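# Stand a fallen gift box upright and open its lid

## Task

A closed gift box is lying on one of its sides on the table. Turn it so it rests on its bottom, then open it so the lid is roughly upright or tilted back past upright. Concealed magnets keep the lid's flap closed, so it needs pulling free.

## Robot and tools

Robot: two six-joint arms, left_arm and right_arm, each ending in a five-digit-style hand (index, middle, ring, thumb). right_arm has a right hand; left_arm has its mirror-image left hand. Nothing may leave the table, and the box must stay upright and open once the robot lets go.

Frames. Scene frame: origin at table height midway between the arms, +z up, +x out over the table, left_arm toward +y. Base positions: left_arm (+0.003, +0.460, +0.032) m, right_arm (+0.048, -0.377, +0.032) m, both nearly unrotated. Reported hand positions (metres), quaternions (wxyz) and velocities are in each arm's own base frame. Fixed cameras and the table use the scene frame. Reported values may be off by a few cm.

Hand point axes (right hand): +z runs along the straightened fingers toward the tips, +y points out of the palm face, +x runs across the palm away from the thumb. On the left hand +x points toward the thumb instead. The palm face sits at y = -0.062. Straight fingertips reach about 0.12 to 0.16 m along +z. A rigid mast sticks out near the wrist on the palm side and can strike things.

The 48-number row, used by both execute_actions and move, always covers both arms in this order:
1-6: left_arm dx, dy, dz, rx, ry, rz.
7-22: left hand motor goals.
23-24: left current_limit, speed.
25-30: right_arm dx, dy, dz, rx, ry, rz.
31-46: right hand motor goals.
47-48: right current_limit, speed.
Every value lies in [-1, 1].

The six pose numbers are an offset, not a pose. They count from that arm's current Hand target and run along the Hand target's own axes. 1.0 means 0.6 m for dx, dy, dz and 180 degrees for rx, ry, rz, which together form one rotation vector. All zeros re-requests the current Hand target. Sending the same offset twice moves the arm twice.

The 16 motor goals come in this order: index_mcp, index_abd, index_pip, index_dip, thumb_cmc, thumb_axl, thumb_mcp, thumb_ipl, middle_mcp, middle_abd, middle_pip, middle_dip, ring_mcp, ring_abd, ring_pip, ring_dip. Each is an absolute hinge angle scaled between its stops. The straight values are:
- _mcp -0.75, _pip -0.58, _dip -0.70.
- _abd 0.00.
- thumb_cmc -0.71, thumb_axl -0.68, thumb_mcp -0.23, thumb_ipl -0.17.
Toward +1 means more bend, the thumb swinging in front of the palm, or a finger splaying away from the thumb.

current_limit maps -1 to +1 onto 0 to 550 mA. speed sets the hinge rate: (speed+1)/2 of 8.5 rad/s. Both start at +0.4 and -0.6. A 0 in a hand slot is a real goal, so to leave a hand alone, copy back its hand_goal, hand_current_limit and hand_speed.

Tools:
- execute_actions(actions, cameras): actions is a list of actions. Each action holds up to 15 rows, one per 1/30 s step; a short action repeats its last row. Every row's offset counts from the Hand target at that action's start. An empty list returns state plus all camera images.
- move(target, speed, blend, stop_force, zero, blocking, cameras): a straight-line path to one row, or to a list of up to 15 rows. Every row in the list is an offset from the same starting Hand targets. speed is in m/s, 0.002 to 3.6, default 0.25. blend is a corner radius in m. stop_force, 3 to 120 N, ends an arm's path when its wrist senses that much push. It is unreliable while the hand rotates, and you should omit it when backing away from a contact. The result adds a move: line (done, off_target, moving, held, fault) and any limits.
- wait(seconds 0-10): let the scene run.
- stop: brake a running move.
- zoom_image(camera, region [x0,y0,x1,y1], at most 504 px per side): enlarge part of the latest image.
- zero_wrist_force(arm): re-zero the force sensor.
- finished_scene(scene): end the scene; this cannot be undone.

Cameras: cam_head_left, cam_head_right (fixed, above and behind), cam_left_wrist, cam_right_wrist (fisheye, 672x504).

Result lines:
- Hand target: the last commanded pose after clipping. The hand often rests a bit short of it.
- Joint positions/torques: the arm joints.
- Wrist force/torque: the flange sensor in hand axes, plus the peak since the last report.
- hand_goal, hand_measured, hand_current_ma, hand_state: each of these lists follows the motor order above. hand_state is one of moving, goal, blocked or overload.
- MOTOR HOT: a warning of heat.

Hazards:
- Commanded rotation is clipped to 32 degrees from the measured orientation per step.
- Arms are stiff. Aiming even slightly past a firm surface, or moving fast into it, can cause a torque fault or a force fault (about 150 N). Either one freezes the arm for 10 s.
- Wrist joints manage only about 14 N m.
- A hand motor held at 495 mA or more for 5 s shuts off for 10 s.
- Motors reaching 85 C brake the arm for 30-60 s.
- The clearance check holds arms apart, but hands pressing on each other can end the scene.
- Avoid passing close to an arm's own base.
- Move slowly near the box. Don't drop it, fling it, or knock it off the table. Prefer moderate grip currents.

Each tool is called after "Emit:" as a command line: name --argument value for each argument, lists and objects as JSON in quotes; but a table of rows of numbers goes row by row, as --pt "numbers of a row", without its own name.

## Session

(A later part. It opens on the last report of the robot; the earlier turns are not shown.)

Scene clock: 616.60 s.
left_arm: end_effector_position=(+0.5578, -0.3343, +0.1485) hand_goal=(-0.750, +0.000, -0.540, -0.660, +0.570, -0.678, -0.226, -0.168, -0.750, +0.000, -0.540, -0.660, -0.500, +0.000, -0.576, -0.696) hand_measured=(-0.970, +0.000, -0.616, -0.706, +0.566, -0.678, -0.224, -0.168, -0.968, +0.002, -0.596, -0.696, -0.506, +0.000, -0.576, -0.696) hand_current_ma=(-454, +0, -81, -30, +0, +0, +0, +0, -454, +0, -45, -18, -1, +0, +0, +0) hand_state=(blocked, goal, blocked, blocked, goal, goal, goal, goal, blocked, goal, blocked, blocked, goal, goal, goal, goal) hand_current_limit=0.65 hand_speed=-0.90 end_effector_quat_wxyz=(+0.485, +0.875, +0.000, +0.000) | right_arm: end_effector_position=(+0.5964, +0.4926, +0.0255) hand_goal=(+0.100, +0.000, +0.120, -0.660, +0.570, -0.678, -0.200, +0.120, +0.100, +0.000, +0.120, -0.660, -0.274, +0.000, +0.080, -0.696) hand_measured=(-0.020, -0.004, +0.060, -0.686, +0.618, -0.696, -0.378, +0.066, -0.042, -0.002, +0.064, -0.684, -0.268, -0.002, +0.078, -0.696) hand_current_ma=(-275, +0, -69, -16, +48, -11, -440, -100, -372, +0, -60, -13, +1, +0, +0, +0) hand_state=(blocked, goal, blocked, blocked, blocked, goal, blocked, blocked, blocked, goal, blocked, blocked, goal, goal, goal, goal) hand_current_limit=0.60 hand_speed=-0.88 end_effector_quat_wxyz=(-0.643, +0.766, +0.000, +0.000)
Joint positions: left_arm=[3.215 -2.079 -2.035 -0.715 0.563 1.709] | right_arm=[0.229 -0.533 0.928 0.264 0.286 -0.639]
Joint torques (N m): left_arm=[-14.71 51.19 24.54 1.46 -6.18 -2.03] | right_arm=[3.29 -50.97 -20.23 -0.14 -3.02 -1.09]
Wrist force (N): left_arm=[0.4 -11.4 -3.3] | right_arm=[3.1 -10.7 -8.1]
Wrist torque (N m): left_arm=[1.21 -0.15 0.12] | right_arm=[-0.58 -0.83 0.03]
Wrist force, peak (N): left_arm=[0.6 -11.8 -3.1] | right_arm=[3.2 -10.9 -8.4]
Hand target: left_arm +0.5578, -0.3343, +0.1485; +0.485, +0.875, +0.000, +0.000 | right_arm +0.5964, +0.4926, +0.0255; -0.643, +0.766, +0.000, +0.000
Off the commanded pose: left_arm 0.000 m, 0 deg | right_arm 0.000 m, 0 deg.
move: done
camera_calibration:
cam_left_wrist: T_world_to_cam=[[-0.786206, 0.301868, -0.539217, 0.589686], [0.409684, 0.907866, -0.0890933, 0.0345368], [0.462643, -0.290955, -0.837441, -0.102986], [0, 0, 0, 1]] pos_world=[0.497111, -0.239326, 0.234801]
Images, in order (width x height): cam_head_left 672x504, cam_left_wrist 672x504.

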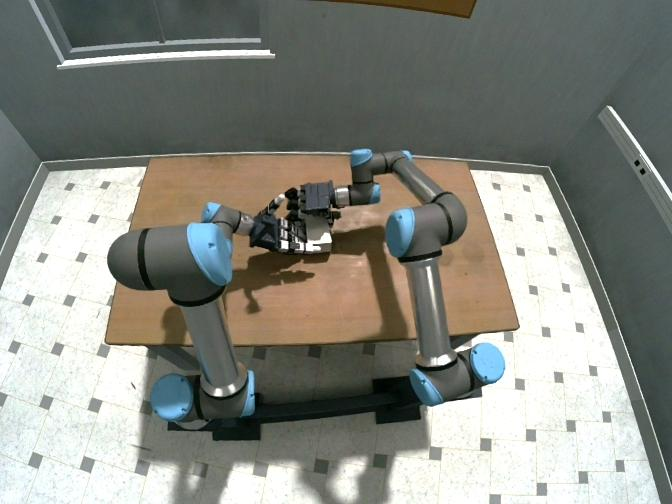

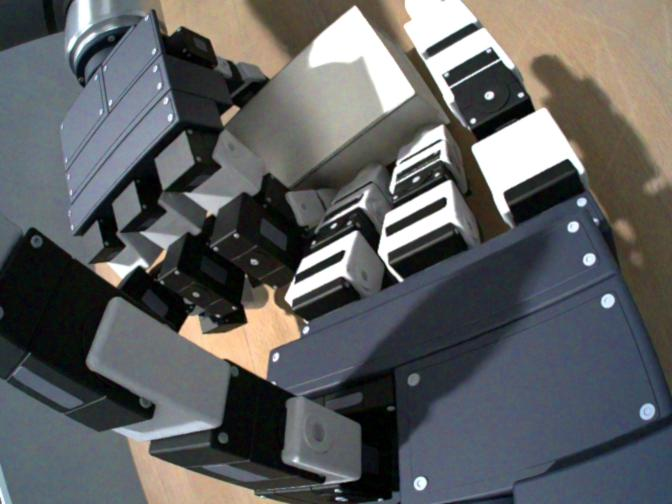

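Emit:
move --pt "0 -0.0159 -0.0254 0 0 0 -1 0 -0.576 -0.696 0.571 -0.678 -0.226 -0.168 -1 0 -0.576 -0.696 -0.5 0 -0.576 -0.696 0.65 -0.7 0 0 0 0 0 0 0.1 0 0.12 -0.66 0.571 -0.678 -0.2 0.12 0.1 0 0.12 -0.66 -0.274 0 0.08 -0.696 0.6 -0.88" --pt "0 -0.0343 -0.0139 0 0 0 -1 0 -0.576 -0.696 0.571 -0.678 -0.226 -0.168 -1 0 -0.576 -0.696 -0.5 0 -0.576 -0.696 0.65 -0.7 0 0 0 0 0 0 0.1 0 0.12 -0.66 0.571 -0.678 -0.2 0.12 0.1 0 0.12 -0.66 -0.274 0 0.08 -0.696 0.6 -0.88" --speed 0.05

Emit:
move --target '[0,-0.0212,0.0133,0,0,0,-1,0,-0.576,-0.696,0.571,-0.678,-0.226,-0.168,-1,0,-0.576,-0.696,-0.5,0,-0.576,-0.696,0.65,-0.7,0,0,0,0,0,0,0.1,0,0.12,-0.66,0.571,-0.678,-0.2,0.12,0.1,0,0.12,-0.66,-0.274,0,0.08,-0.696,0.6,-0.88]' --speed 0.012 --stop_force 3 --cameras '["cam_left_wrist"]'

Emit:
zoom_image --camera "cam_left_wrist" --region '[200, 0, 520, 220]'

Scene clock: 635.57 s.
left_arm: end_effector_position=(+0.5578, -0.3163, +0.1355) hand_goal=(-1.000, +0.000, -0.576, -0.696, +0.570, -0.678, -0.226, -0.168, -1.000, +0.000, -0.576, -0.696, -0.500, +0.000, -0.576, -0.696) hand_measured=(-1.000, +0.000, -0.582, -0.700, +0.566, -0.678, -0.224, -0.168, -1.000, +0.004, -0.582, -0.698, -0.506, +0.000, -0.576, -0.696) hand_current_ma=(+0, +0, +0, +0, +0, +0, +0, +0, +0, +0, -1, +0, -1, +0, +0, +0) hand_state=(goal, goal, goal, goal, goal, goal, goal, goal, goal, goal, goal, goal, goal, goal, goal, goal) hand_current_limit=0.65 hand_speed=-0.70 end_effector_quat_wxyz=(+0.485, +0.875, +0.000, +0.000) | right_arm: end_effector_position=(+0.5964, +0.4926, +0.0255) hand_goal=(+0.100, +0.000, +0.120, -0.660, +0.570, -0.678, -0.200, +0.120, +0.100, +0.000, +0.120, -0.660, -0.274, +0.000, +0.080, -0.696) hand_measured=(-0.020, +0.000, +0.050, -0.694, +0.560, -0.680, -0.378, +0.066, -0.028, +0.004, +0.064, -0.684, -0.268, -0.002, +0.078, -0.696) hand_current_ma=(-275, +0, -91, -24, -3, +0, -440, -100, -311, +0, -61, -13, +1, +0, +0, +0) hand_state=(blocked, goal, blocked, blocked, goal, goal, blocked, blocked, blocked, goal, blocked, blocked, goal, goal, goal, goal) hand_current_limit=0.60 hand_speed=-0.88 end_effector_quat_wxyz=(-0.643, +0.766, +0.000, +0.000)
Joint positions: left_arm=[3.249 -2.093 -2.043 -0.746 0.568 1.772] | right_arm=[0.229 -0.533 0.928 0.264 0.286 -0.639]
Joint torques (N m): left_arm=[8 25.01 6.16 3.6 -1.93 -2.49] | right_arm=[2.17 -51.46 -21.33 -0.07 -3.08 -1.02]
Wrist force (N): left_arm=[1.1 -2.1 -1.0] | right_arm=[0.5 0.1 0.3]
Wrist torque (N m): left_arm=[0.06 -0.13 0.17] | right_arm=[0.04 -0.19 0.04]
Wrist force, peak (N): left_arm=[0.5 -11.8 -3.5] | right_arm=[3.3 -10.8 -8.4]
Hand target: left_arm +0.5578, -0.3163, +0.1354; +0.485, +0.875, +0.000, +0.000 | right_arm +0.5964, +0.4926, +0.0255; -0.643, +0.766, +0.000, +0.000
Off the commanded pose: left_arm 0.000 m, 0 deg | right_arm 0.000 m, 0 deg.
move: done

Scene clock: 636.73 s.
left_arm: end_effector_position=(+0.5578, -0.3163, +0.1342) hand_goal=(-1.000, +0.000, -0.576, -0.696, +0.570, -0.678, -0.226, -0.168, -1.000, +0.000, -0.576, -0.696, -0.500, +0.000, -0.576, -0.696) hand_measured=(-1.000, +0.002, -0.578, -0.700, +0.566, -0.678, -0.224, -0.168, -1.000, +0.004, -0.580, -0.698, -0.506, +0.000, -0.576, -0.696) hand_current_ma=(+0, +0, +0, +0, +0, +0, +0, +0, +0, +0, +0, +0, -1, +0, +0, +0) hand_state=(goal, goal, goal, goal, goal, goal, goal, goal, goal, goal, goal, goal, goal, goal, goal, goal) hand_current_limit=0.65 hand_speed=-0.70 end_effector_quat_wxyz=(+0.485, +0.875, +0.000, +0.000) | right_arm: end_effector_position=(+0.5964, +0.4926, +0.0255) hand_goal=(+0.100, +0.000, +0.120, -0.660, +0.570, -0.678, -0.200, +0.120, +0.100, +0.000, +0.120, -0.660, -0.274, +0.000, +0.080, -0.696) hand_measured=(-0.020, +0.000, +0.050, -0.694, +0.560, -0.680, -0.378, +0.066, -0.028, +0.004, +0.064, -0.684, -0.268, -0.002, +0.078, -0.696) hand_current_ma=(-275, +0, -91, -24, -3, +0, -440, -100, -311, +0, -61, -13, +1, +0, +0, +0) hand_state=(blocked, goal, blocked, blocked, goal, goal, blocked, blocked, blocked, goal, blocked, blocked, goal, goal, goal, goal) hand_current_limit=0.60 hand_speed=-0.88 end_effector_quat_wxyz=(-0.643, +0.766, +0.000, +0.000)
Joint positions: left_arm=[3.249 -2.096 -2.044 -0.743 0.567 1.772] | right_arm=[0.229 -0.533 0.928 0.264 0.286 -0.639]
Joint torques (N m): left_arm=[4.81 48.03 17.69 0.56 0.62 -2.26] | right_arm=[1.9 -51.71 -21.68 -0.01 -2.98 -1.12]
Wrist force (N): left_arm=[1.2 -1.5 -2.5] | right_arm=[0.8 0.2 0.5]
Wrist torque (N m): left_arm=[0.15 -0.12 0.19] | right_arm=[0.03 -0.23 0.06]
Wrist force, peak (N): left_arm=[0.6 1.7 -9.5] | right_arm=[0.9 0.2 0.4]
Hand target: left_arm +0.5578, -0.3163, +0.1342; +0.485, +0.875, +0.000, +0.000 (not the last commanded pose) | right_arm +0.5964, +0.4926, +0.0255; -0.643, +0.766, +0.000, +0.000
Off the commanded pose: left_arm 0.014 m, 0 deg | right_arm 0.000 m, 0 deg.
move: contact (left_arm)
camera_calibration:
cam_left_wrist: T_world_to_cam=[[-0.786256, 0.301901, -0.539126, 0.576553], [0.409663, 0.90788, -0.0890514, 0.0169256], [0.462577, -0.290877, -0.837504, -0.10966], [0, 0, 0, 1]] pos_world=[0.497111, -0.221326, 0.220501]
Images, in order (width x height): cam_left_wrist 672x504.

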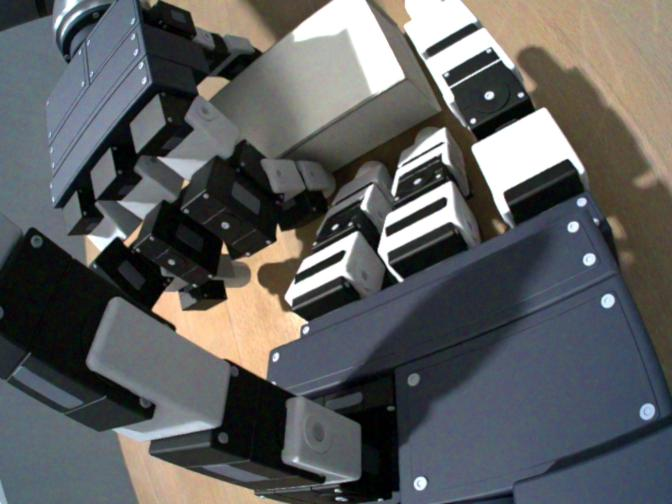

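Scaled by 1.575 from the camera's 672x504 image, which has a finer 960x720 frame.

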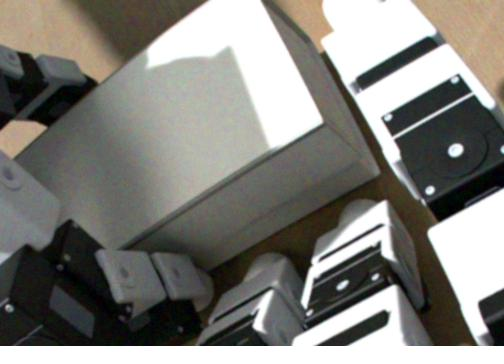

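Emit:
zoom_image --camera "cam_left_wrist" --region '[300, 60, 450, 180]'

Scaled by 3.360 from the camera's 672x504 image, which has a finer 960x720 frame.

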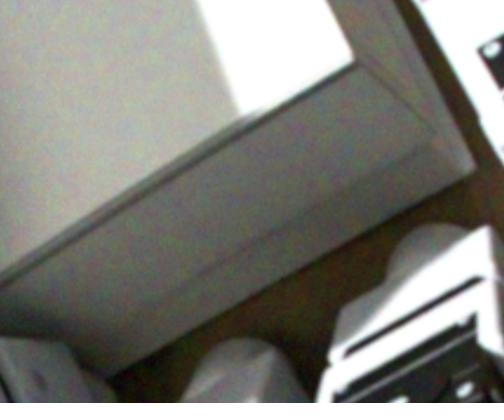

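Emit:
move --pt "0 0.011 -0.0423 -0.111 0 0 -1 0 -1 -1 0.571 -0.678 -0.226 -0.168 -1 0 -1 -1 -0.5 0 -0.576 -0.696 0.65 -0.7 0 0 0 0 0 0 0.1 0 0.12 -0.66 0.571 -0.678 -0.2 0.12 0.1 0 0.12 -0.66 -0.274 0 0.08 -0.696 0.7 -0.88" --speed 0.08 --cameras '["cam_left_wrist", "cam_head_left"]'

Emit:
zoom_image --camera "cam_left_wrist" --region '[200, 0, 520, 220]'

Scene clock: 752.50 s.
left_arm: end_effector_position=(+0.5578, -0.2983, +0.1533) hand_goal=(-1.000, +0.000, -1.000, -1.000, +0.570, -0.678, -0.226, -0.168, -1.000, +0.000, -1.000, -1.000, -0.500, +0.000, -0.576, -0.696) hand_measured=(-1.000, +0.000, -0.998, -0.998, +0.566, -0.678, -0.224, -0.168, -1.000, +0.002, -0.998, -0.998, -0.506, +0.000, -0.576, -0.696) hand_current_ma=(+0, +0, +0, +0, +0, +0, +0, +0, +0, +0, +0, +0, -1, +0, +0, +0) hand_state=(goal, goal, goal, goal, goal, goal, goal, goal, goal, goal, goal, goal, goal, goal, goal, goal) hand_current_limit=0.65 hand_speed=-0.70 end_effector_quat_wxyz=(+0.629, +0.777, +0.000, +0.000) | right_arm: end_effector_position=(+0.5964, +0.4926, +0.0255) hand_goal=(+0.100, +0.000, +0.120, -0.660, +0.570, -0.678, -0.200, +0.120, +0.100, +0.000, +0.120, -0.660, -0.274, +0.000, +0.080, -0.696) hand_measured=(-0.020, +0.000, +0.050, -0.694, +0.560, -0.680, -0.378, +0.066, -0.028, +0.004, +0.064, -0.684, -0.268, -0.002, +0.078, -0.696) hand_current_ma=(-275, +0, -91, -24, -3, +0, -467, -100, -311, +0, -61, -13, +1, +0, +0, +0) hand_state=(blocked, goal, blocked, blocked, goal, goal, blocked, blocked, blocked, goal, blocked, blocked, goal, goal, goal, goal) hand_current_limit=0.70 hand_speed=-0.88 end_effector_quat_wxyz=(-0.643, +0.766, +0.000, +0.000)
Joint positions: left_arm=[3.288 -2.173 -2.01 -1.129 0.255 2.186] | right_arm=[0.229 -0.533 0.928 0.264 0.286 -0.639]
Joint torques (N m): left_arm=[12.03 27.73 20.14 0.43 -3.57 2.11] | right_arm=[1.26 -52.8 -22.96 0.05 -2.89 -1.14]
Wrist force (N): left_arm=[1.1 -2.2 -1.6] | right_arm=[0.6 0.2 0.6]
Wrist torque (N m): left_arm=[0.09 -0.16 0.15] | right_arm=[0.03 -0.21 0.05]
Wrist force, peak (N): left_arm=[1.1 11.5 -0.7] | right_arm=[0.9 0.4 0.6]
Hand target: left_arm +0.5578, -0.2983, +0.1533; +0.629, +0.777, +0.000, +0.000 | right_arm +0.5964, +0.4926, +0.0255; -0.643, +0.766, +0.000, +0.000
Off the commanded pose: left_arm 0.000 m, 0 deg | right_arm 0.000 m, 0 deg.
move: done
camera_calibration:
cam_left_wrist: T_world_to_cam=[[-0.786327, 0.0993748, -0.609765, 0.531893], [0.409342, 0.82305, -0.393735, 0.0237956], [0.46274, -0.559207, -0.687865, -0.191485], [0, 0, 0, 1]] pos_world=[0.49711, -0.179522, 0.201983]
Images, in order (width x height): cam_head_left 672x504, cam_left_wrist 672x504.

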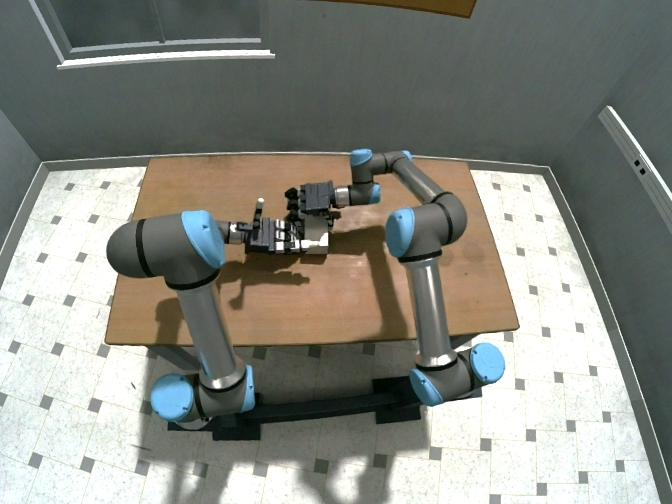

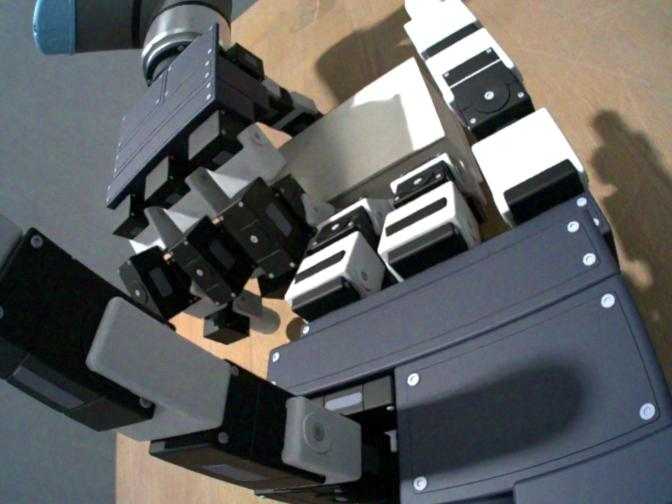

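Scaled by 1.575 from the camera's 672x504 image, which has a finer 960x720 frame.

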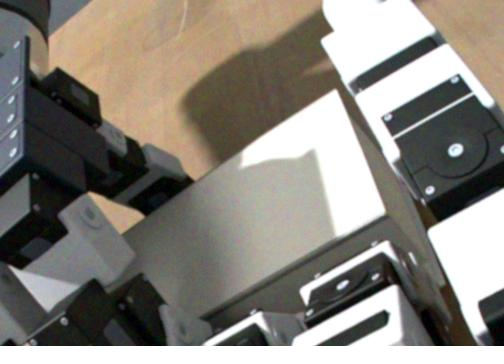

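Emit:
move --target '[0,-0.008,0.0017,0,0,0,-1,0,-1,-1,0.571,-0.678,-0.226,-0.168,-1,0,-1,-1,-0.5,0,-0.576,-0.696,0.65,-0.7,0,0,0,0,0,0,0.1,0,0.12,-0.66,0.571,-0.678,-0.2,0.12,0.1,0,0.12,-0.66,-0.274,0,0.08,-0.696,0.7,-0.88]' --speed 0.03 --stop_force 4

Emit:
move --target '[0,0.0104,0.0489,0,0,0,-1,0,-1,-1,0.571,-0.678,-0.226,-0.168,-1,0,-1,-1,-0.5,0,-0.576,-0.696,0.65,-0.7,0,0,0,0,0,0,0.1,0,0.12,-0.66,0.571,-0.678,-0.2,0.12,0.1,0,0.12,-0.66,-0.274,0,0.08,-0.696,0.7,-0.88]' --speed 0.02 --stop_force 4 --cameras '["cam_left_wrist"]'

Emit:
zoom_image --camera "cam_left_wrist" --region '[260, 40, 500, 220]'

Scene clock: 760.90 s.
left_arm: end_effector_position=(+0.5578, -0.2983, +0.1484) hand_goal=(-1.000, +0.000, -1.000, -1.000, +0.570, -0.678, -0.226, -0.168, -1.000, +0.000, -1.000, -1.000, -0.500, +0.000, -0.576, -0.696) hand_measured=(-1.000, +0.000, -0.998, -0.998, +0.566, -0.678, -0.224, -0.168, -1.000, +0.002, -0.998, -0.998, -0.506, +0.000, -0.576, -0.696) hand_current_ma=(+0, +0, +0, +0, +0, +0, +0, +0, +0, +0, +0, +0, -1, +0, +0, +0) hand_state=(goal, goal, goal, goal, goal, goal, goal, goal, goal, goal, goal, goal, goal, goal, goal, goal) hand_current_limit=0.65 hand_speed=-0.70 end_effector_quat_wxyz=(+0.629, +0.777, +0.000, +0.000) | right_arm: end_effector_position=(+0.5964, +0.4926, +0.0255) hand_goal=(+0.100, +0.000, +0.120, -0.660, +0.570, -0.678, -0.200, +0.120, +0.100, +0.000, +0.120, -0.660, -0.274, +0.000, +0.080, -0.696) hand_measured=(-0.020, +0.000, +0.050, -0.694, +0.560, -0.680, -0.378, +0.066, -0.028, +0.004, +0.064, -0.684, -0.268, -0.002, +0.078, -0.696) hand_current_ma=(-275, +0, -91, -24, -3, +0, -467, -100, -311, +0, -61, -13, +1, +0, +0, +0) hand_state=(blocked, goal, blocked, blocked, goal, goal, blocked, blocked, blocked, goal, blocked, blocked, goal, goal, goal, goal) hand_current_limit=0.70 hand_speed=-0.88 end_effector_quat_wxyz=(-0.643, +0.766, +0.000, +0.000)
Joint positions: left_arm=[3.288 -2.184 -2.009 -1.12 0.255 2.188] | right_arm=[0.229 -0.533 0.928 0.264 0.286 -0.639]
Joint torques (N m): left_arm=[10.29 27.81 17.25 3.12 0.41 -0.01] | right_arm=[0.83 -54.74 -23.21 0.1 -2.89 -1.01]
Wrist force (N): left_arm=[1.0 -2.5 -1.3] | right_arm=[0.8 0.2 0.5]
Wrist torque (N m): left_arm=[0.02 -0.13 0.15] | right_arm=[0.04 -0.22 0.06]
Wrist force, peak (N): left_arm=[1.3 -2.5 -1.9] | right_arm=[1.0 0.1 0.5]
Hand target: left_arm +0.5578, -0.2983, +0.1484; +0.629, +0.777, +0.000, +0.000 | right_arm +0.5964, +0.4926, +0.0255; -0.643, +0.766, +0.000, +0.000
Off the commanded pose: left_arm 0.000 m, 0 deg | right_arm 0.000 m, 0 deg.
move: done

Scene clock: 763.17 s.
left_arm: end_effector_position=(+0.5577, -0.3195, +0.1484) hand_goal=(-1.000, +0.000, -1.000, -1.000, +0.570, -0.678, -0.226, -0.168, -1.000, +0.000, -1.000, -1.000, -0.500, +0.000, -0.576, -0.696) hand_measured=(-1.000, +0.000, -1.000, -1.000, +0.566, -0.678, -0.224, -0.168, -1.000, +0.002, -1.000, -1.000, -0.508, +0.000, -0.576, -0.696) hand_current_ma=(+0, +0, +0, +0, +0, +0, +0, +0, +0, +0, +0, +0, -1, +0, +0, +0) hand_state=(goal, goal, goal, goal, goal, goal, goal, goal, goal, goal, goal, goal, goal, goal, goal, goal) hand_current_limit=0.65 hand_speed=-0.70 end_effector_quat_wxyz=(+0.629, +0.777, -0.001, -0.001) | right_arm: end_effector_position=(+0.5964, +0.4926, +0.0255) hand_goal=(+0.100, +0.000, +0.120, -0.660, +0.570, -0.678, -0.200, +0.120, +0.100, +0.000, +0.120, -0.660, -0.274, +0.000, +0.080, -0.696) hand_measured=(-0.012, -0.002, +0.050, -0.694, +0.586, -0.680, -0.378, +0.060, -0.028, +0.000, +0.064, -0.684, -0.268, -0.002, +0.078, -0.696) hand_current_ma=(-243, +0, -91, -24, +7, +0, -467, -122, -311, +0, -61, -13, +1, +0, +0, +0) hand_state=(blocked, goal, blocked, blocked, goal, goal, blocked, blocked, blocked, goal, blocked, blocked, goal, goal, goal, goal) hand_current_limit=0.70 hand_speed=-0.88 end_effector_quat_wxyz=(-0.643, +0.766, +0.000, +0.000)
Joint positions: left_arm=[3.247 -2.206 -2.021 -0.954 0.235 2.05] | right_arm=[0.229 -0.533 0.928 0.264 0.286 -0.639]
Joint torques (N m): left_arm=[10.74 51.22 20.37 0.7 -0.24 1.98] | right_arm=[0.22 -54.52 -23.19 0.19 -2.85 -1.12]
Wrist force (N): left_arm=[0.7 -3.9 -4.5] | right_arm=[1.2 -1.8 -3.2]
Wrist torque (N m): left_arm=[0.63 -0.19 0.07] | right_arm=[-0.18 -0.43 0.03]
Wrist force, peak (N): left_arm=[1.1 -4.5 -6.4] | right_arm=[1.3 -1.3 -5.5]
Hand target: left_arm +0.5577, -0.3195, +0.1484; +0.629, +0.777, -0.001, -0.001 (not the last commanded pose) | right_arm +0.5964, +0.4926, +0.0255; -0.643, +0.766, +0.000, +0.000
Off the commanded pose: left_arm 0.009 m, 0 deg | right_arm 0.000 m, 0 deg.
move: contact (left_arm)
camera_calibration:
cam_left_wrist: T_world_to_cam=[[-0.78624, 0.100169, -0.609748, 0.531135], [0.410599, 0.822108, -0.394393, 0.0384683], [0.461773, -0.56045, -0.687504, -0.206616], [0, 0, 0, 1]] pos_world=[0.497214, -0.200626, 0.196981]
Images, in order (width x height): cam_left_wrist 672x504.

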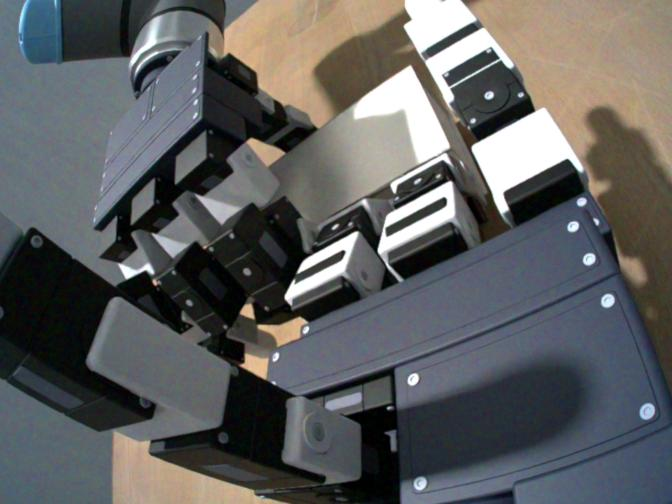

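Scaled by 2.100 from the camera's 672x504 image, which has a finer 960x720 frame.

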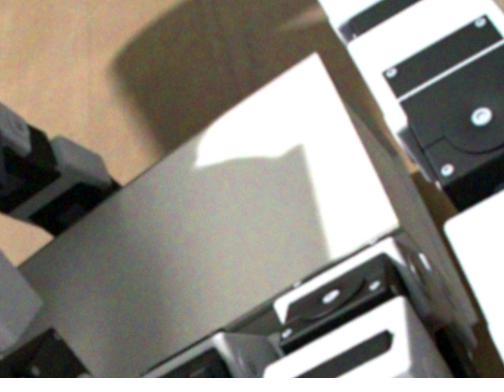

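Emit:
move --target '[0,0.0069,0.0326,0,0,0,-1,0,-1,-1,0.571,-0.678,-0.226,-0.168,-1,0,-1,-1,-0.5,0,-0.576,-0.696,0.65,-0.7,0,0,0,0,0,0,0.1,0,0.12,-0.66,0.571,-0.678,-0.1,0.12,0.1,0,0.12,-0.66,-0.274,0,0.08,-0.696,0.75,-0.88]' --speed 0.015 --stop_force 9

Emit:
move --target '[0,0.0169,0.0013,0,0,0,-1,0,-1,-1,0.571,-0.678,-0.226,-0.168,-1,0,-1,-1,-0.5,0,-0.576,-0.696,0.65,-0.7,0,0,0,0,0,0,0.1,0,0.12,-0.66,0.571,-0.678,-0.1,0.12,0.1,0,0.12,-0.66,-0.274,0,0.08,-0.696,0.75,-0.88]' --speed 0.012 --stop_force 20 --cameras '["cam_left_wrist"]'

Emit:
zoom_image --camera "cam_left_wrist" --region '[260, 40, 500, 220]'

Scene clock: 773.30 s.
left_arm: end_effector_position=(+0.5577, -0.3259, +0.1484) hand_goal=(-1.000, +0.000, -1.000, -1.000, +0.570, -0.678, -0.226, -0.168, -1.000, +0.000, -1.000, -1.000, -0.500, +0.000, -0.576, -0.696) hand_measured=(-1.002, +0.006, -1.002, -1.000, +0.566, -0.678, -0.224, -0.168, -1.000, +0.004, -1.000, -1.000, -0.508, +0.000, -0.576, -0.696) hand_current_ma=(+0, +0, +0, +0, +0, +0, +0, +0, +0, +0, +0, +0, -1, +0, +0, +0) hand_state=(goal, goal, goal, goal, goal, goal, goal, goal, goal, goal, goal, goal, goal, goal, goal, goal) hand_current_limit=0.65 hand_speed=-0.70 end_effector_quat_wxyz=(+0.630, +0.777, -0.001, -0.001) | right_arm: end_effector_position=(+0.5964, +0.4926, +0.0255) hand_goal=(+0.100, +0.000, +0.120, -0.660, +0.570, -0.678, -0.100, +0.120, +0.100, +0.000, +0.120, -0.660, -0.274, +0.000, +0.080, -0.696) hand_measured=(+0.008, -0.004, +0.050, -0.694, +0.620, -0.704, -0.396, +0.060, -0.028, -0.010, +0.064, -0.684, -0.268, -0.002, +0.078, -0.696) hand_current_ma=(-169, -1, -91, -24, +51, -21, -481, -122, -311, -2, -61, -14, +1, +0, +0, +0) hand_state=(blocked, goal, blocked, blocked, blocked, blocked, blocked, blocked, blocked, goal, blocked, blocked, goal, goal, goal, goal) hand_current_limit=0.75 hand_speed=-0.88 end_effector_quat_wxyz=(-0.643, +0.766, +0.000, +0.000)
Joint positions: left_arm=[3.235 -2.214 -2.023 -0.9 0.23 2.005] | right_arm=[0.229 -0.533 0.928 0.264 0.286 -0.639]
Joint torques (N m): left_arm=[6.99 52.47 21.43 0.96 -1.27 2.22] | right_arm=[-0.73 -55.52 -22.94 0.17 -2.88 -1.01]
Wrist force (N): left_arm=[0.3 -7.4 -9.2] | right_arm=[1.7 -3.5 -8.8]
Wrist torque (N m): left_arm=[1.41 0.01 -0.07] | right_arm=[-0.30 -0.70 0.08]
Wrist force, peak (N): left_arm=[-0.1 -8.6 -12.7] | right_arm=[2.6 -2.5 -11.6]
Hand target: left_arm +0.5577, -0.3259, +0.1484; +0.630, +0.777, -0.001, -0.001 (not the last commanded pose) | right_arm +0.5964, +0.4926, +0.0255; -0.643, +0.766, +0.000, +0.000
Off the commanded pose: left_arm 0.014 m, 0 deg | right_arm 0.000 m, 0 deg.
move: contact (left_arm)

Scene clock: 775.03 s.
left_arm: end_effector_position=(+0.5577, -0.3288, +0.1582) hand_goal=(-1.000, +0.000, -1.000, -1.000, +0.570, -0.678, -0.226, -0.168, -1.000, +0.000, -1.000, -1.000, -0.500, +0.000, -0.576, -0.696) hand_measured=(-1.002, +0.006, -1.002, -1.000, +0.566, -0.678, -0.224, -0.168, -1.000, +0.004, -1.000, -1.000, -0.508, +0.000, -0.576, -0.696) hand_current_ma=(+0, +0, +0, +0, +0, +0, +0, +0, +0, +0, +0, +0, -1, +0, +0, +0) hand_state=(goal, goal, goal, goal, goal, goal, goal, goal, goal, goal, goal, goal, goal, goal, goal, goal) hand_current_limit=0.65 hand_speed=-0.70 end_effector_quat_wxyz=(+0.630, +0.777, -0.001, -0.001) | right_arm: end_effector_position=(+0.5964, +0.4926, +0.0255) hand_goal=(+0.100, +0.000, +0.120, -0.660, +0.570, -0.678, -0.100, +0.120, +0.100, +0.000, +0.120, -0.660, -0.274, +0.000, +0.080, -0.696) hand_measured=(+0.008, -0.012, +0.070, -0.682, +0.634, -0.714, -0.416, +0.076, -0.028, -0.020, +0.064, -0.684, -0.268, -0.002, +0.078, -0.696) hand_current_ma=(-169, -3, -51, -11, +83, -40, -481, -70, -311, -7, -61, -14, +1, +0, +0, +0) hand_state=(blocked, goal, blocked, blocked, blocked, blocked, blocked, blocked, blocked, goal, blocked, blocked, goal, goal, goal, goal) hand_current_limit=0.75 hand_speed=-0.88 end_effector_quat_wxyz=(-0.643, +0.766, +0.000, +0.000)
Joint positions: left_arm=[3.23 -2.195 -2.024 -0.896 0.227 1.983] | right_arm=[0.229 -0.533 0.928 0.264 0.286 -0.639]
Joint torques (N m): left_arm=[-19.58 54.24 6.63 4.18 -6.75 -1.75] | right_arm=[-0.49 -56.3 -18.09 0.21 -2.74 -1.03]
Wrist force (N): left_arm=[-0.6 -12.7 -15.1] | right_arm=[2.9 -4.9 -15.0]
Wrist torque (N m): left_arm=[2.35 0.14 -0.19] | right_arm=[-0.32 -1.07 0.20]
Wrist force, peak (N): left_arm=[-0.3 -12.6 -15.3] | right_arm=[3.1 -4.6 -15.3]
Hand target: left_arm +0.5577, -0.3288, +0.1582; +0.630, +0.777, -0.001, -0.001 | right_arm +0.5964, +0.4926, +0.0255; -0.643, +0.766, +0.000, +0.000
Off the commanded pose: left_arm 0.000 m, 0 deg | right_arm 0.000 m, 0 deg.
move: done
camera_calibration:
cam_left_wrist: T_world_to_cam=[[-0.786232, 0.100598, -0.609687, 0.538186], [0.411165, 0.821706, -0.394643, 0.0495423], [0.461283, -0.560963, -0.687414, -0.204966], [0, 0, 0, 1]] pos_world=[0.497317, -0.209828, 0.20678]
Images, in order (width x height): cam_left_wrist 672x504.

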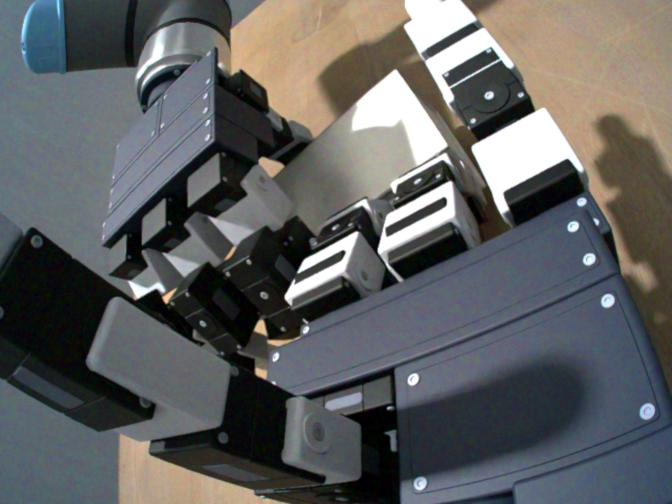

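Scaled by 2.100 from the camera's 672x504 image, which has a finer 960x720 frame.

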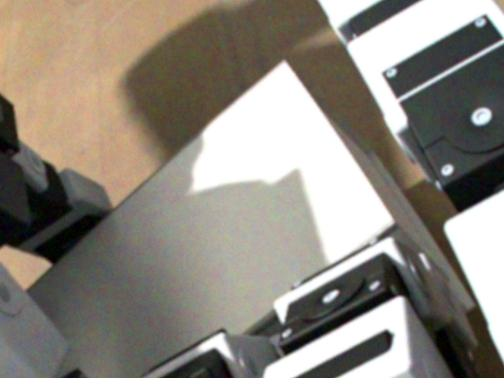

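Emit:
move --target '[0,0.013,-0.0028,0,0,0,-1,0,-1,-1,0.571,-0.678,-0.226,-0.168,-1,0,-1,-1,-0.5,0,-0.576,-0.696,0.65,-0.7,0,0,0,0,0,0,0.1,0,0.12,-0.66,0.571,-0.678,-0.1,0.12,0.1,0,0.12,-0.66,-0.274,0,0.08,-0.696,0.75,-0.88]' --speed 0.012 --stop_force 15 --cameras '["cam_left_wrist", "cam_head_left"]'

Emit:
zoom_image --camera "cam_left_wrist" --region '[260, 40, 500, 220]'

Emit:
zoom_image --camera "cam_head_left" --region '[250, 170, 370, 270]'

Scene clock: 783.43 s.
left_arm: end_effector_position=(+0.5577, -0.3288, +0.1662) hand_goal=(-1.000, +0.000, -1.000, -1.000, +0.570, -0.678, -0.226, -0.168, -1.000, +0.000, -1.000, -1.000, -0.500, +0.000, -0.576, -0.696) hand_measured=(-1.002, +0.002, -1.002, -1.000, +0.566, -0.678, -0.224, -0.168, -1.000, +0.004, -1.000, -1.000, -0.508, +0.000, -0.576, -0.696) hand_current_ma=(+0, +0, +0, +0, +0, +0, +0, +0, +0, +0, +0, +0, -1, +0, +0, +0) hand_state=(goal, goal, goal, goal, goal, goal, goal, goal, goal, goal, goal, goal, goal, goal, goal, goal) hand_current_limit=0.65 hand_speed=-0.70 end_effector_quat_wxyz=(+0.630, +0.777, -0.001, -0.001) | right_arm: end_effector_position=(+0.5964, +0.4926, +0.0255) hand_goal=(+0.100, +0.000, +0.120, -0.660, +0.570, -0.678, -0.100, +0.120, +0.100, +0.000, +0.120, -0.660, -0.274, +0.000, +0.080, -0.696) hand_measured=(+0.010, -0.012, +0.070, -0.682, +0.634, -0.718, -0.424, +0.092, -0.028, -0.034, +0.064, -0.684, -0.268, -0.002, +0.078, -0.696) hand_current_ma=(-167, -3, -51, -11, +83, -46, -481, -31, -311, -19, -61, -14, +1, +0, +0, +0) hand_state=(blocked, goal, blocked, blocked, blocked, blocked, blocked, blocked, blocked, blocked, blocked, blocked, goal, goal, goal, goal) hand_current_limit=0.75 hand_speed=-0.88 end_effector_quat_wxyz=(-0.643, +0.766, +0.000, +0.000)
Joint positions: left_arm=[3.23 -2.177 -2.024 -0.915 0.227 1.983] | right_arm=[0.229 -0.533 0.928 0.264 0.286 -0.639]
Joint torques (N m): left_arm=[-2.97 54.85 22.67 1.43 -4.26 2.55] | right_arm=[0.56 -57.09 -9.23 0.53 -2.7 -1.08]
Wrist force (N): left_arm=[0.2 -13.7 -15.7] | right_arm=[2.5 -5.3 -16.2]
Wrist torque (N m): left_arm=[2.57 0.16 -0.21] | right_arm=[-0.28 -1.16 0.25]
Wrist force, peak (N): left_arm=[0.1 -14.0 -15.7] | right_arm=[2.4 -5.2 -16.4]
Hand target: left_arm +0.5577, -0.3288, +0.1662; +0.630, +0.777, -0.001, -0.001 | right_arm +0.5964, +0.4926, +0.0255; -0.643, +0.766, +0.000, +0.000
Off the commanded pose: left_arm 0.000 m, 0 deg | right_arm 0.000 m, 0 deg.
move: done
camera_calibration:
cam_left_wrist: T_world_to_cam=[[-0.786269, 0.100642, -0.609633, 0.543018], [0.411184, 0.821682, -0.394672, 0.0526514], [0.461204, -0.560989, -0.687446, -0.199495], [0, 0, 0, 1]] pos_world=[0.497317, -0.209828, 0.21468]
Images, in order (width x height): cam_head_left 672x504, cam_left_wrist 672x504.

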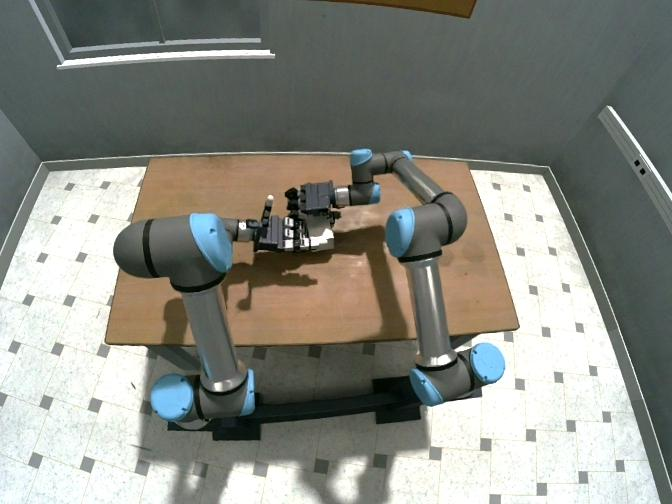

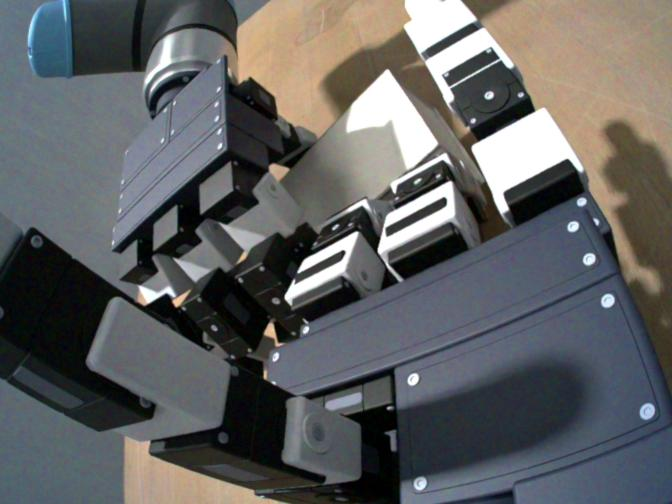

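Scaled by 2.100 from the camera's 672x504 image, which has a finer 960x720 frame.

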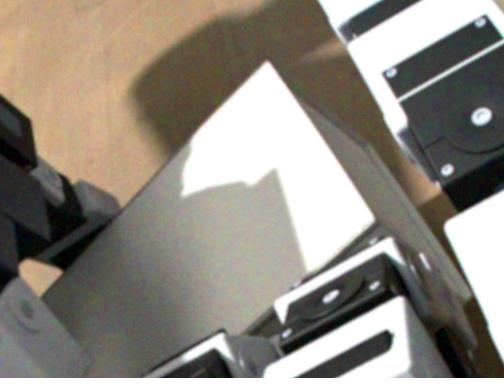

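Scaled by 4.200 from the camera's 672x504 image, which has a finer 960x720 frame.

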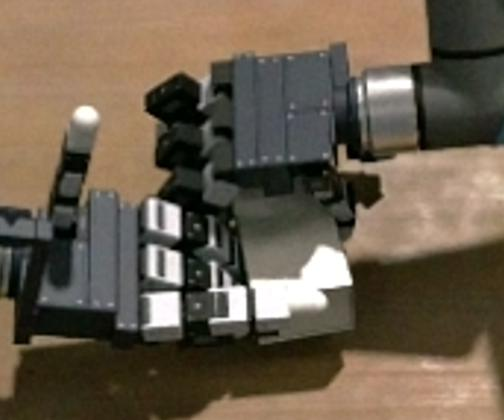

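Emit:
move --target '[0,0.0035,-0.0076,0,0,0,-1,0,-1,-1,0.571,-0.678,-0.226,-0.168,-1,0,-1,-1,-0.5,0,-0.576,-0.696,0.65,-0.7,0,0,0,0,0,0,0.1,0,0.12,-0.66,0.571,-0.678,-0.1,0.12,0.1,0,0.12,-0.66,-0.274,0,0.08,-0.696,0.75,-0.88]' --speed 0.012 --stop_force 15 --cameras '["cam_left_wrist"]'

Emit:
zoom_image --camera "cam_left_wrist" --region '[300, 40, 500, 220]'

Scene clock: 821.33 s.
left_arm: end_effector_position=(+0.5577, -0.3247, +0.1692) hand_goal=(-1.000, +0.000, -1.000, -1.000, +0.570, -0.678, -0.226, -0.168, -1.000, +0.000, -1.000, -1.000, -0.500, +0.000, -0.576, -0.696) hand_measured=(-1.002, +0.000, -1.000, -1.000, +0.566, -0.678, -0.224, -0.168, -1.000, +0.004, -1.000, -1.000, -0.508, +0.000, -0.576, -0.696) hand_current_ma=(+0, +0, +0, +0, +0, +0, +0, +0, +0, +0, +0, +0, -1, +0, +0, +0) hand_state=(goal, goal, goal, goal, goal, goal, goal, goal, goal, goal, goal, goal, goal, goal, goal, goal) hand_current_limit=0.65 hand_speed=-0.70 end_effector_quat_wxyz=(+0.630, +0.777, -0.001, -0.001) | right_arm: end_effector_position=(+0.5964, +0.4926, +0.0255) hand_goal=(+0.100, +0.000, +0.120, -0.660, +0.570, -0.678, -0.100, +0.120, +0.100, +0.000, +0.120, -0.660, -0.274, +0.000, +0.080, -0.696) hand_measured=(+0.006, -0.010, +0.070, -0.682, +0.620, -0.704, -0.424, +0.092, -0.028, -0.028, +0.064, -0.684, -0.268, -0.002, +0.078, -0.696) hand_current_ma=(-179, -2, -51, -11, +53, -22, -481, -31, -308, -14, -61, -14, +1, +0, +0, +0) hand_state=(blocked, goal, blocked, blocked, blocked, blocked, blocked, blocked, blocked, blocked, blocked, blocked, goal, goal, goal, goal) hand_current_limit=0.75 hand_speed=-0.88 end_effector_quat_wxyz=(-0.643, +0.766, +0.000, +0.000)
Joint positions: left_arm=[3.237 -2.165 -2.022 -0.959 0.23 2.014] | right_arm=[0.229 -0.533 0.928 0.264 0.286 -0.639]
Joint torques (N m): left_arm=[10.17 51.7 22.15 0.97 -0.67 2.16] | right_arm=[4.05 -57.44 -9.44 0.56 -2.83 -0.82]
Wrist force (N): left_arm=[0.9 -6.9 -3.7] | right_arm=[0.7 -5.0 -3.2]
Wrist torque (N m): left_arm=[0.65 -0.08 0.05] | right_arm=[-0.18 -0.47 0.19]
Wrist force, peak (N): left_arm=[0.0 -14.1 -15.7] | right_arm=[2.6 -5.5 -16.3]
Hand target: left_arm +0.5577, -0.3247, +0.1692; +0.630, +0.777, -0.001, -0.001 | right_arm +0.5964, +0.4926, +0.0255; -0.643, +0.766, +0.000, +0.000
Off the commanded pose: left_arm 0.000 m, 0 deg | right_arm 0.000 m, 0 deg.
move: done
camera_calibration:
cam_left_wrist: T_world_to_cam=[[-0.786232, 0.100598, -0.609687, 0.544429], [0.411165, 0.821706, -0.394643, 0.0505571], [0.461283, -0.560963, -0.687414, -0.19523], [0, 0, 0, 1]] pos_world=[0.497317, -0.205828, 0.21768]
Images, in order (width x height): cam_left_wrist 672x504.

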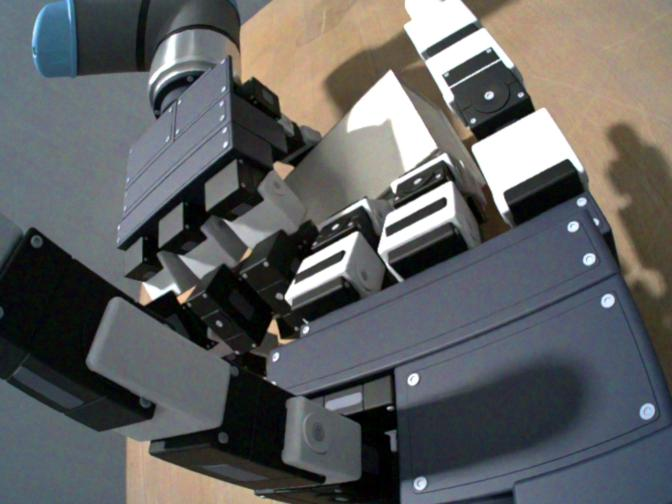

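Scaled by 2.520 from the camera's 672x504 image, which has a finer 960x720 frame.

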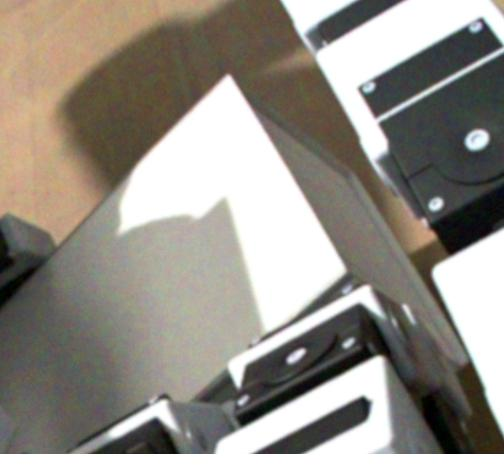

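Emit:
move --target '[0,0.0047,-0.0299,0,0,0,-1,0,-1,-1,0.571,-0.678,-0.226,-0.168,-1,0,-1,-1,-0.5,0,-0.576,-0.696,0.65,-0.7,0,0,0,0,0,0,-0.06,0,0.08,-0.696,0.571,-0.678,-0.4,0.08,-0.06,0,0.08,-0.696,-0.274,0,0.08,-0.696,0.75,-0.9]' --speed 0.03

Emit:
move --target '[0,0,0,0,0,0,-1,0,-1,-1,0.571,-0.678,-0.226,-0.168,-1,0,-1,-1,-0.5,0,-0.576,-0.696,0.65,-0.7,0,0,0,0,0,0,-0.617,0,-0.14,-0.696,0.571,-0.678,-0.4,0.08,-0.617,0,-0.14,-0.696,-0.617,0,-0.14,-0.696,0.6,-0.8]' --speed 0.03 --cameras '["cam_left_wrist", "cam_head_left", "cam_right_wrist"]'

Emit:
zoom_image --camera "cam_left_wrist" --region '[260, 40, 500, 220]'

Emit:
zoom_image --camera "cam_head_left" --region '[230, 160, 370, 270]'

Scene clock: 926.43 s.
left_arm: end_effector_position=(+0.5578, -0.3078, +0.1756) hand_goal=(-1.000, +0.000, -1.000, -1.000, +0.570, -0.678, -0.226, -0.168, -1.000, +0.000, -1.000, -1.000, -0.500, +0.000, -0.576, -0.696) hand_measured=(-1.000, -0.002, -1.000, -1.000, +0.566, -0.678, -0.224, -0.168, -1.000, +0.004, -1.000, -1.000, -0.508, +0.000, -0.576, -0.696) hand_current_ma=(+0, +0, +0, +0, +0, +0, +0, +0, +0, +0, +0, +0, -1, +0, +0, +0) hand_state=(goal, goal, goal, goal, goal, goal, goal, goal, goal, goal, goal, goal, goal, goal, goal, goal) hand_current_limit=0.65 hand_speed=-0.70 end_effector_quat_wxyz=(+0.630, +0.777, -0.001, -0.001) | right_arm: end_effector_position=(+0.5964, +0.4926, +0.0255) hand_goal=(-0.060, +0.000, +0.080, -0.696, +0.570, -0.678, -0.400, +0.080, -0.060, +0.000, +0.080, -0.696, -0.274, +0.000, +0.080, -0.696) hand_measured=(-0.050, -0.004, +0.076, -0.698, +0.574, -0.680, -0.402, +0.078, -0.052, -0.004, +0.074, -0.700, -0.268, -0.002, +0.078, -0.696) hand_current_ma=(+3, +0, +0, +0, +0, +0, +0, -1, +2, +0, -1, +0, +1, +0, +0, +0) hand_state=(goal, goal, goal, goal, goal, goal, goal, goal, goal, goal, goal, goal, goal, goal, goal, goal) hand_current_limit=0.75 hand_speed=-0.90 end_effector_quat_wxyz=(-0.643, +0.766, +0.000, +0.000)
Joint positions: left_arm=[3.27 -2.132 -2.01 -1.119 0.246 2.134] | right_arm=[0.229 -0.533 0.928 0.264 0.286 -0.639]
Joint torques (N m): left_arm=[13.21 49.21 20.83 0.74 0.57 2.09] | right_arm=[7.03 -59.27 -12 0.51 -2.75 -0.9]
Wrist force (N): left_arm=[0.9 -2.5 -1.2] | right_arm=[0.7 -0.1 0.2]
Wrist torque (N m): left_arm=[0.02 -0.12 0.14] | right_arm=[-0.01 -0.23 0.09]
Wrist force, peak (N): left_arm=[1.2 -7.3 -3.8] | right_arm=[0.8 -5.6 -4.8]
Hand target: left_arm +0.5578, -0.3078, +0.1756; +0.630, +0.777, -0.001, -0.001 | right_arm +0.5964, +0.4926, +0.0255; -0.643, +0.766, +0.000, +0.000
Off the commanded pose: left_arm 0.000 m, 0 deg | right_arm 0.000 m, 0 deg.
move: done

Scene clock: 927.53 s.
left_arm: end_effector_position=(+0.5578, -0.3078, +0.1756) hand_goal=(-1.000, +0.000, -1.000, -1.000, +0.570, -0.678, -0.226, -0.168, -1.000, +0.000, -1.000, -1.000, -0.500, +0.000, -0.576, -0.696) hand_measured=(-1.000, -0.002, -1.000, -1.000, +0.566, -0.678, -0.224, -0.168, -1.000, +0.004, -1.000, -1.000, -0.508, +0.000, -0.576, -0.696) hand_current_ma=(+0, +0, +0, +0, +0, +0, +0, +0, +0, +0, +0, +0, -1, +0, +0, +0) hand_state=(goal, goal, goal, goal, goal, goal, goal, goal, goal, goal, goal, goal, goal, goal, goal, goal) hand_current_limit=0.65 hand_speed=-0.70 end_effector_quat_wxyz=(+0.630, +0.777, -0.001, -0.001) | right_arm: end_effector_position=(+0.5964, +0.4926, +0.0255) hand_goal=(-0.618, +0.000, -0.140, -0.696, +0.570, -0.678, -0.400, +0.080, -0.618, +0.000, -0.140, -0.696, -0.618, +0.000, -0.140, -0.696) hand_measured=(-0.596, -0.004, -0.136, -0.698, +0.574, -0.680, -0.402, +0.078, -0.596, -0.004, -0.136, -0.698, -0.598, -0.002, -0.134, -0.696) hand_current_ma=(+12, +0, +1, +0, +0, +0, +0, -1, +13, +0, +1, +0, +11, +0, +1, +0) hand_state=(blocked, goal, goal, goal, goal, goal, goal, goal, blocked, goal, goal, goal, blocked, goal, goal, goal) hand_current_limit=0.60 hand_speed=-0.80 end_effector_quat_wxyz=(-0.643, +0.766, +0.000, +0.000)
Joint positions: left_arm=[3.27 -2.132 -2.01 -1.12 0.246 2.134] | right_arm=[0.229 -0.533 0.928 0.264 0.286 -0.639]
Joint torques (N m): left_arm=[11.63 49.24 21.52 0.46 0.62 1.95] | right_arm=[7.97 -58.8 -13.16 0.64 -2.83 -0.84]
Wrist force (N): left_arm=[0.8 -2.5 -1.2] | right_arm=[0.8 -0.1 0.2]
Wrist torque (N m): left_arm=[0.02 -0.11 0.13] | right_arm=[-0.09 -0.23 0.10]
Wrist force, peak (N): left_arm=[1.0 -2.8 -1.0] | right_arm=[0.9 -0.3 0.0]
Hand target: left_arm +0.5578, -0.3078, +0.1756; +0.630, +0.777, -0.001, -0.001 | right_arm +0.5964, +0.4926, +0.0255; -0.643, +0.766, +0.000, +0.000
Off the commanded pose: left_arm 0.000 m, 0 deg | right_arm 0.000 m, 0 deg.
move: done
camera_calibration:
cam_left_wrist: T_world_to_cam=[[-0.78624, 0.100571, -0.609682, 0.546679], [0.411067, 0.8218, -0.394548, 0.0391981], [0.461357, -0.56083, -0.687474, -0.181222], [0, 0, 0, 1]] pos_world=[0.497316, -0.188828, 0.22418]
cam_right_wrist: T_world_to_cam=[[-0.768159, -0.181488, -0.613998, 0.588081], [-0.398077, -0.615716, 0.680021, 0.476], [-0.501464, 0.766783, 0.400722, 0.0432204], [0, 0, 0, 1]] pos_world=[0.662898, 0.36667, 0.0200706]
Images, in order (width x height): cam_head_left 672x504, cam_left_wrist 672x504, cam_right_wrist 672x504.

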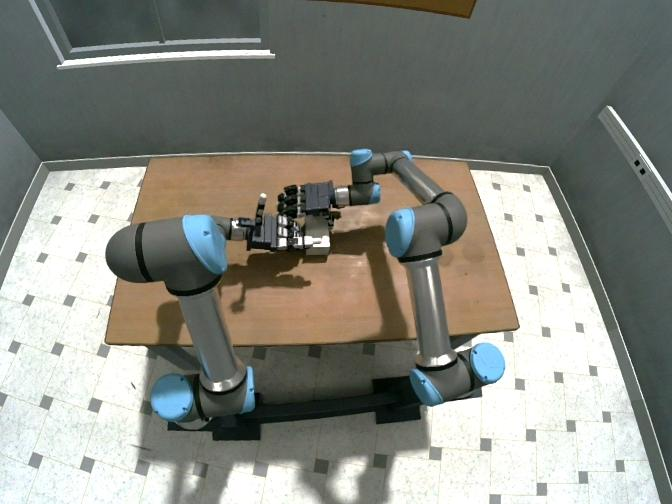

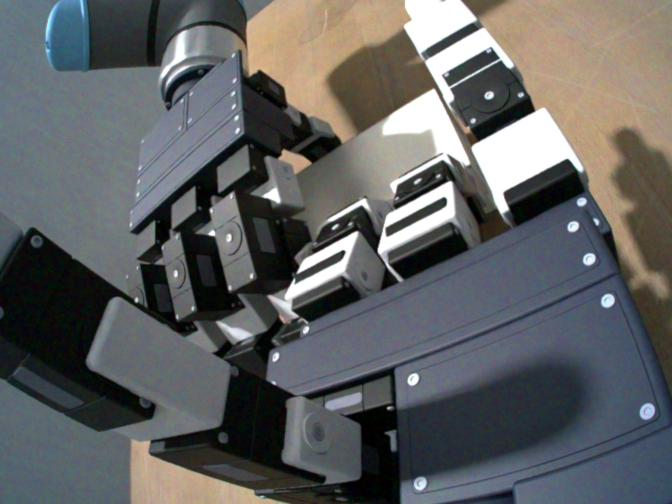

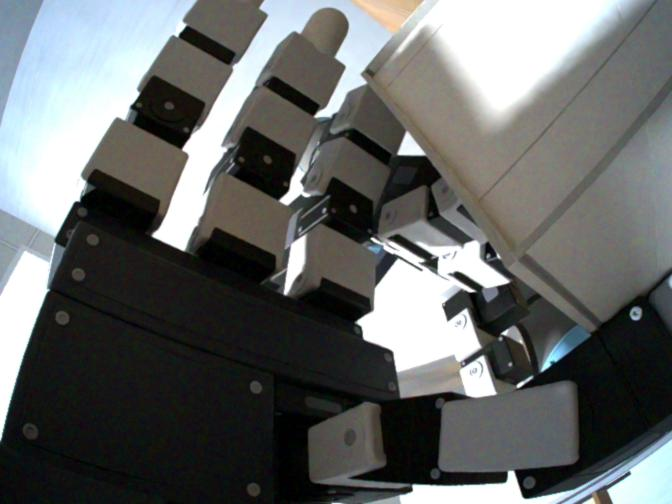

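Scaled by 2.100 from the camera's 672x504 image, which has a finer 960x720 frame.

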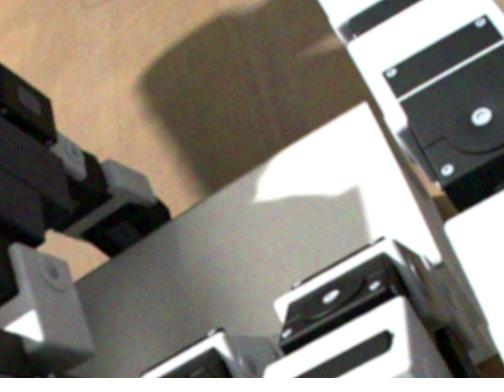

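Scaled by 3.600 from the camera's 672x504 image, which has a finer 960x720 frame.

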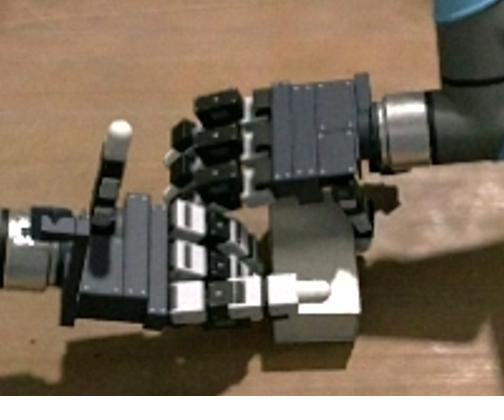

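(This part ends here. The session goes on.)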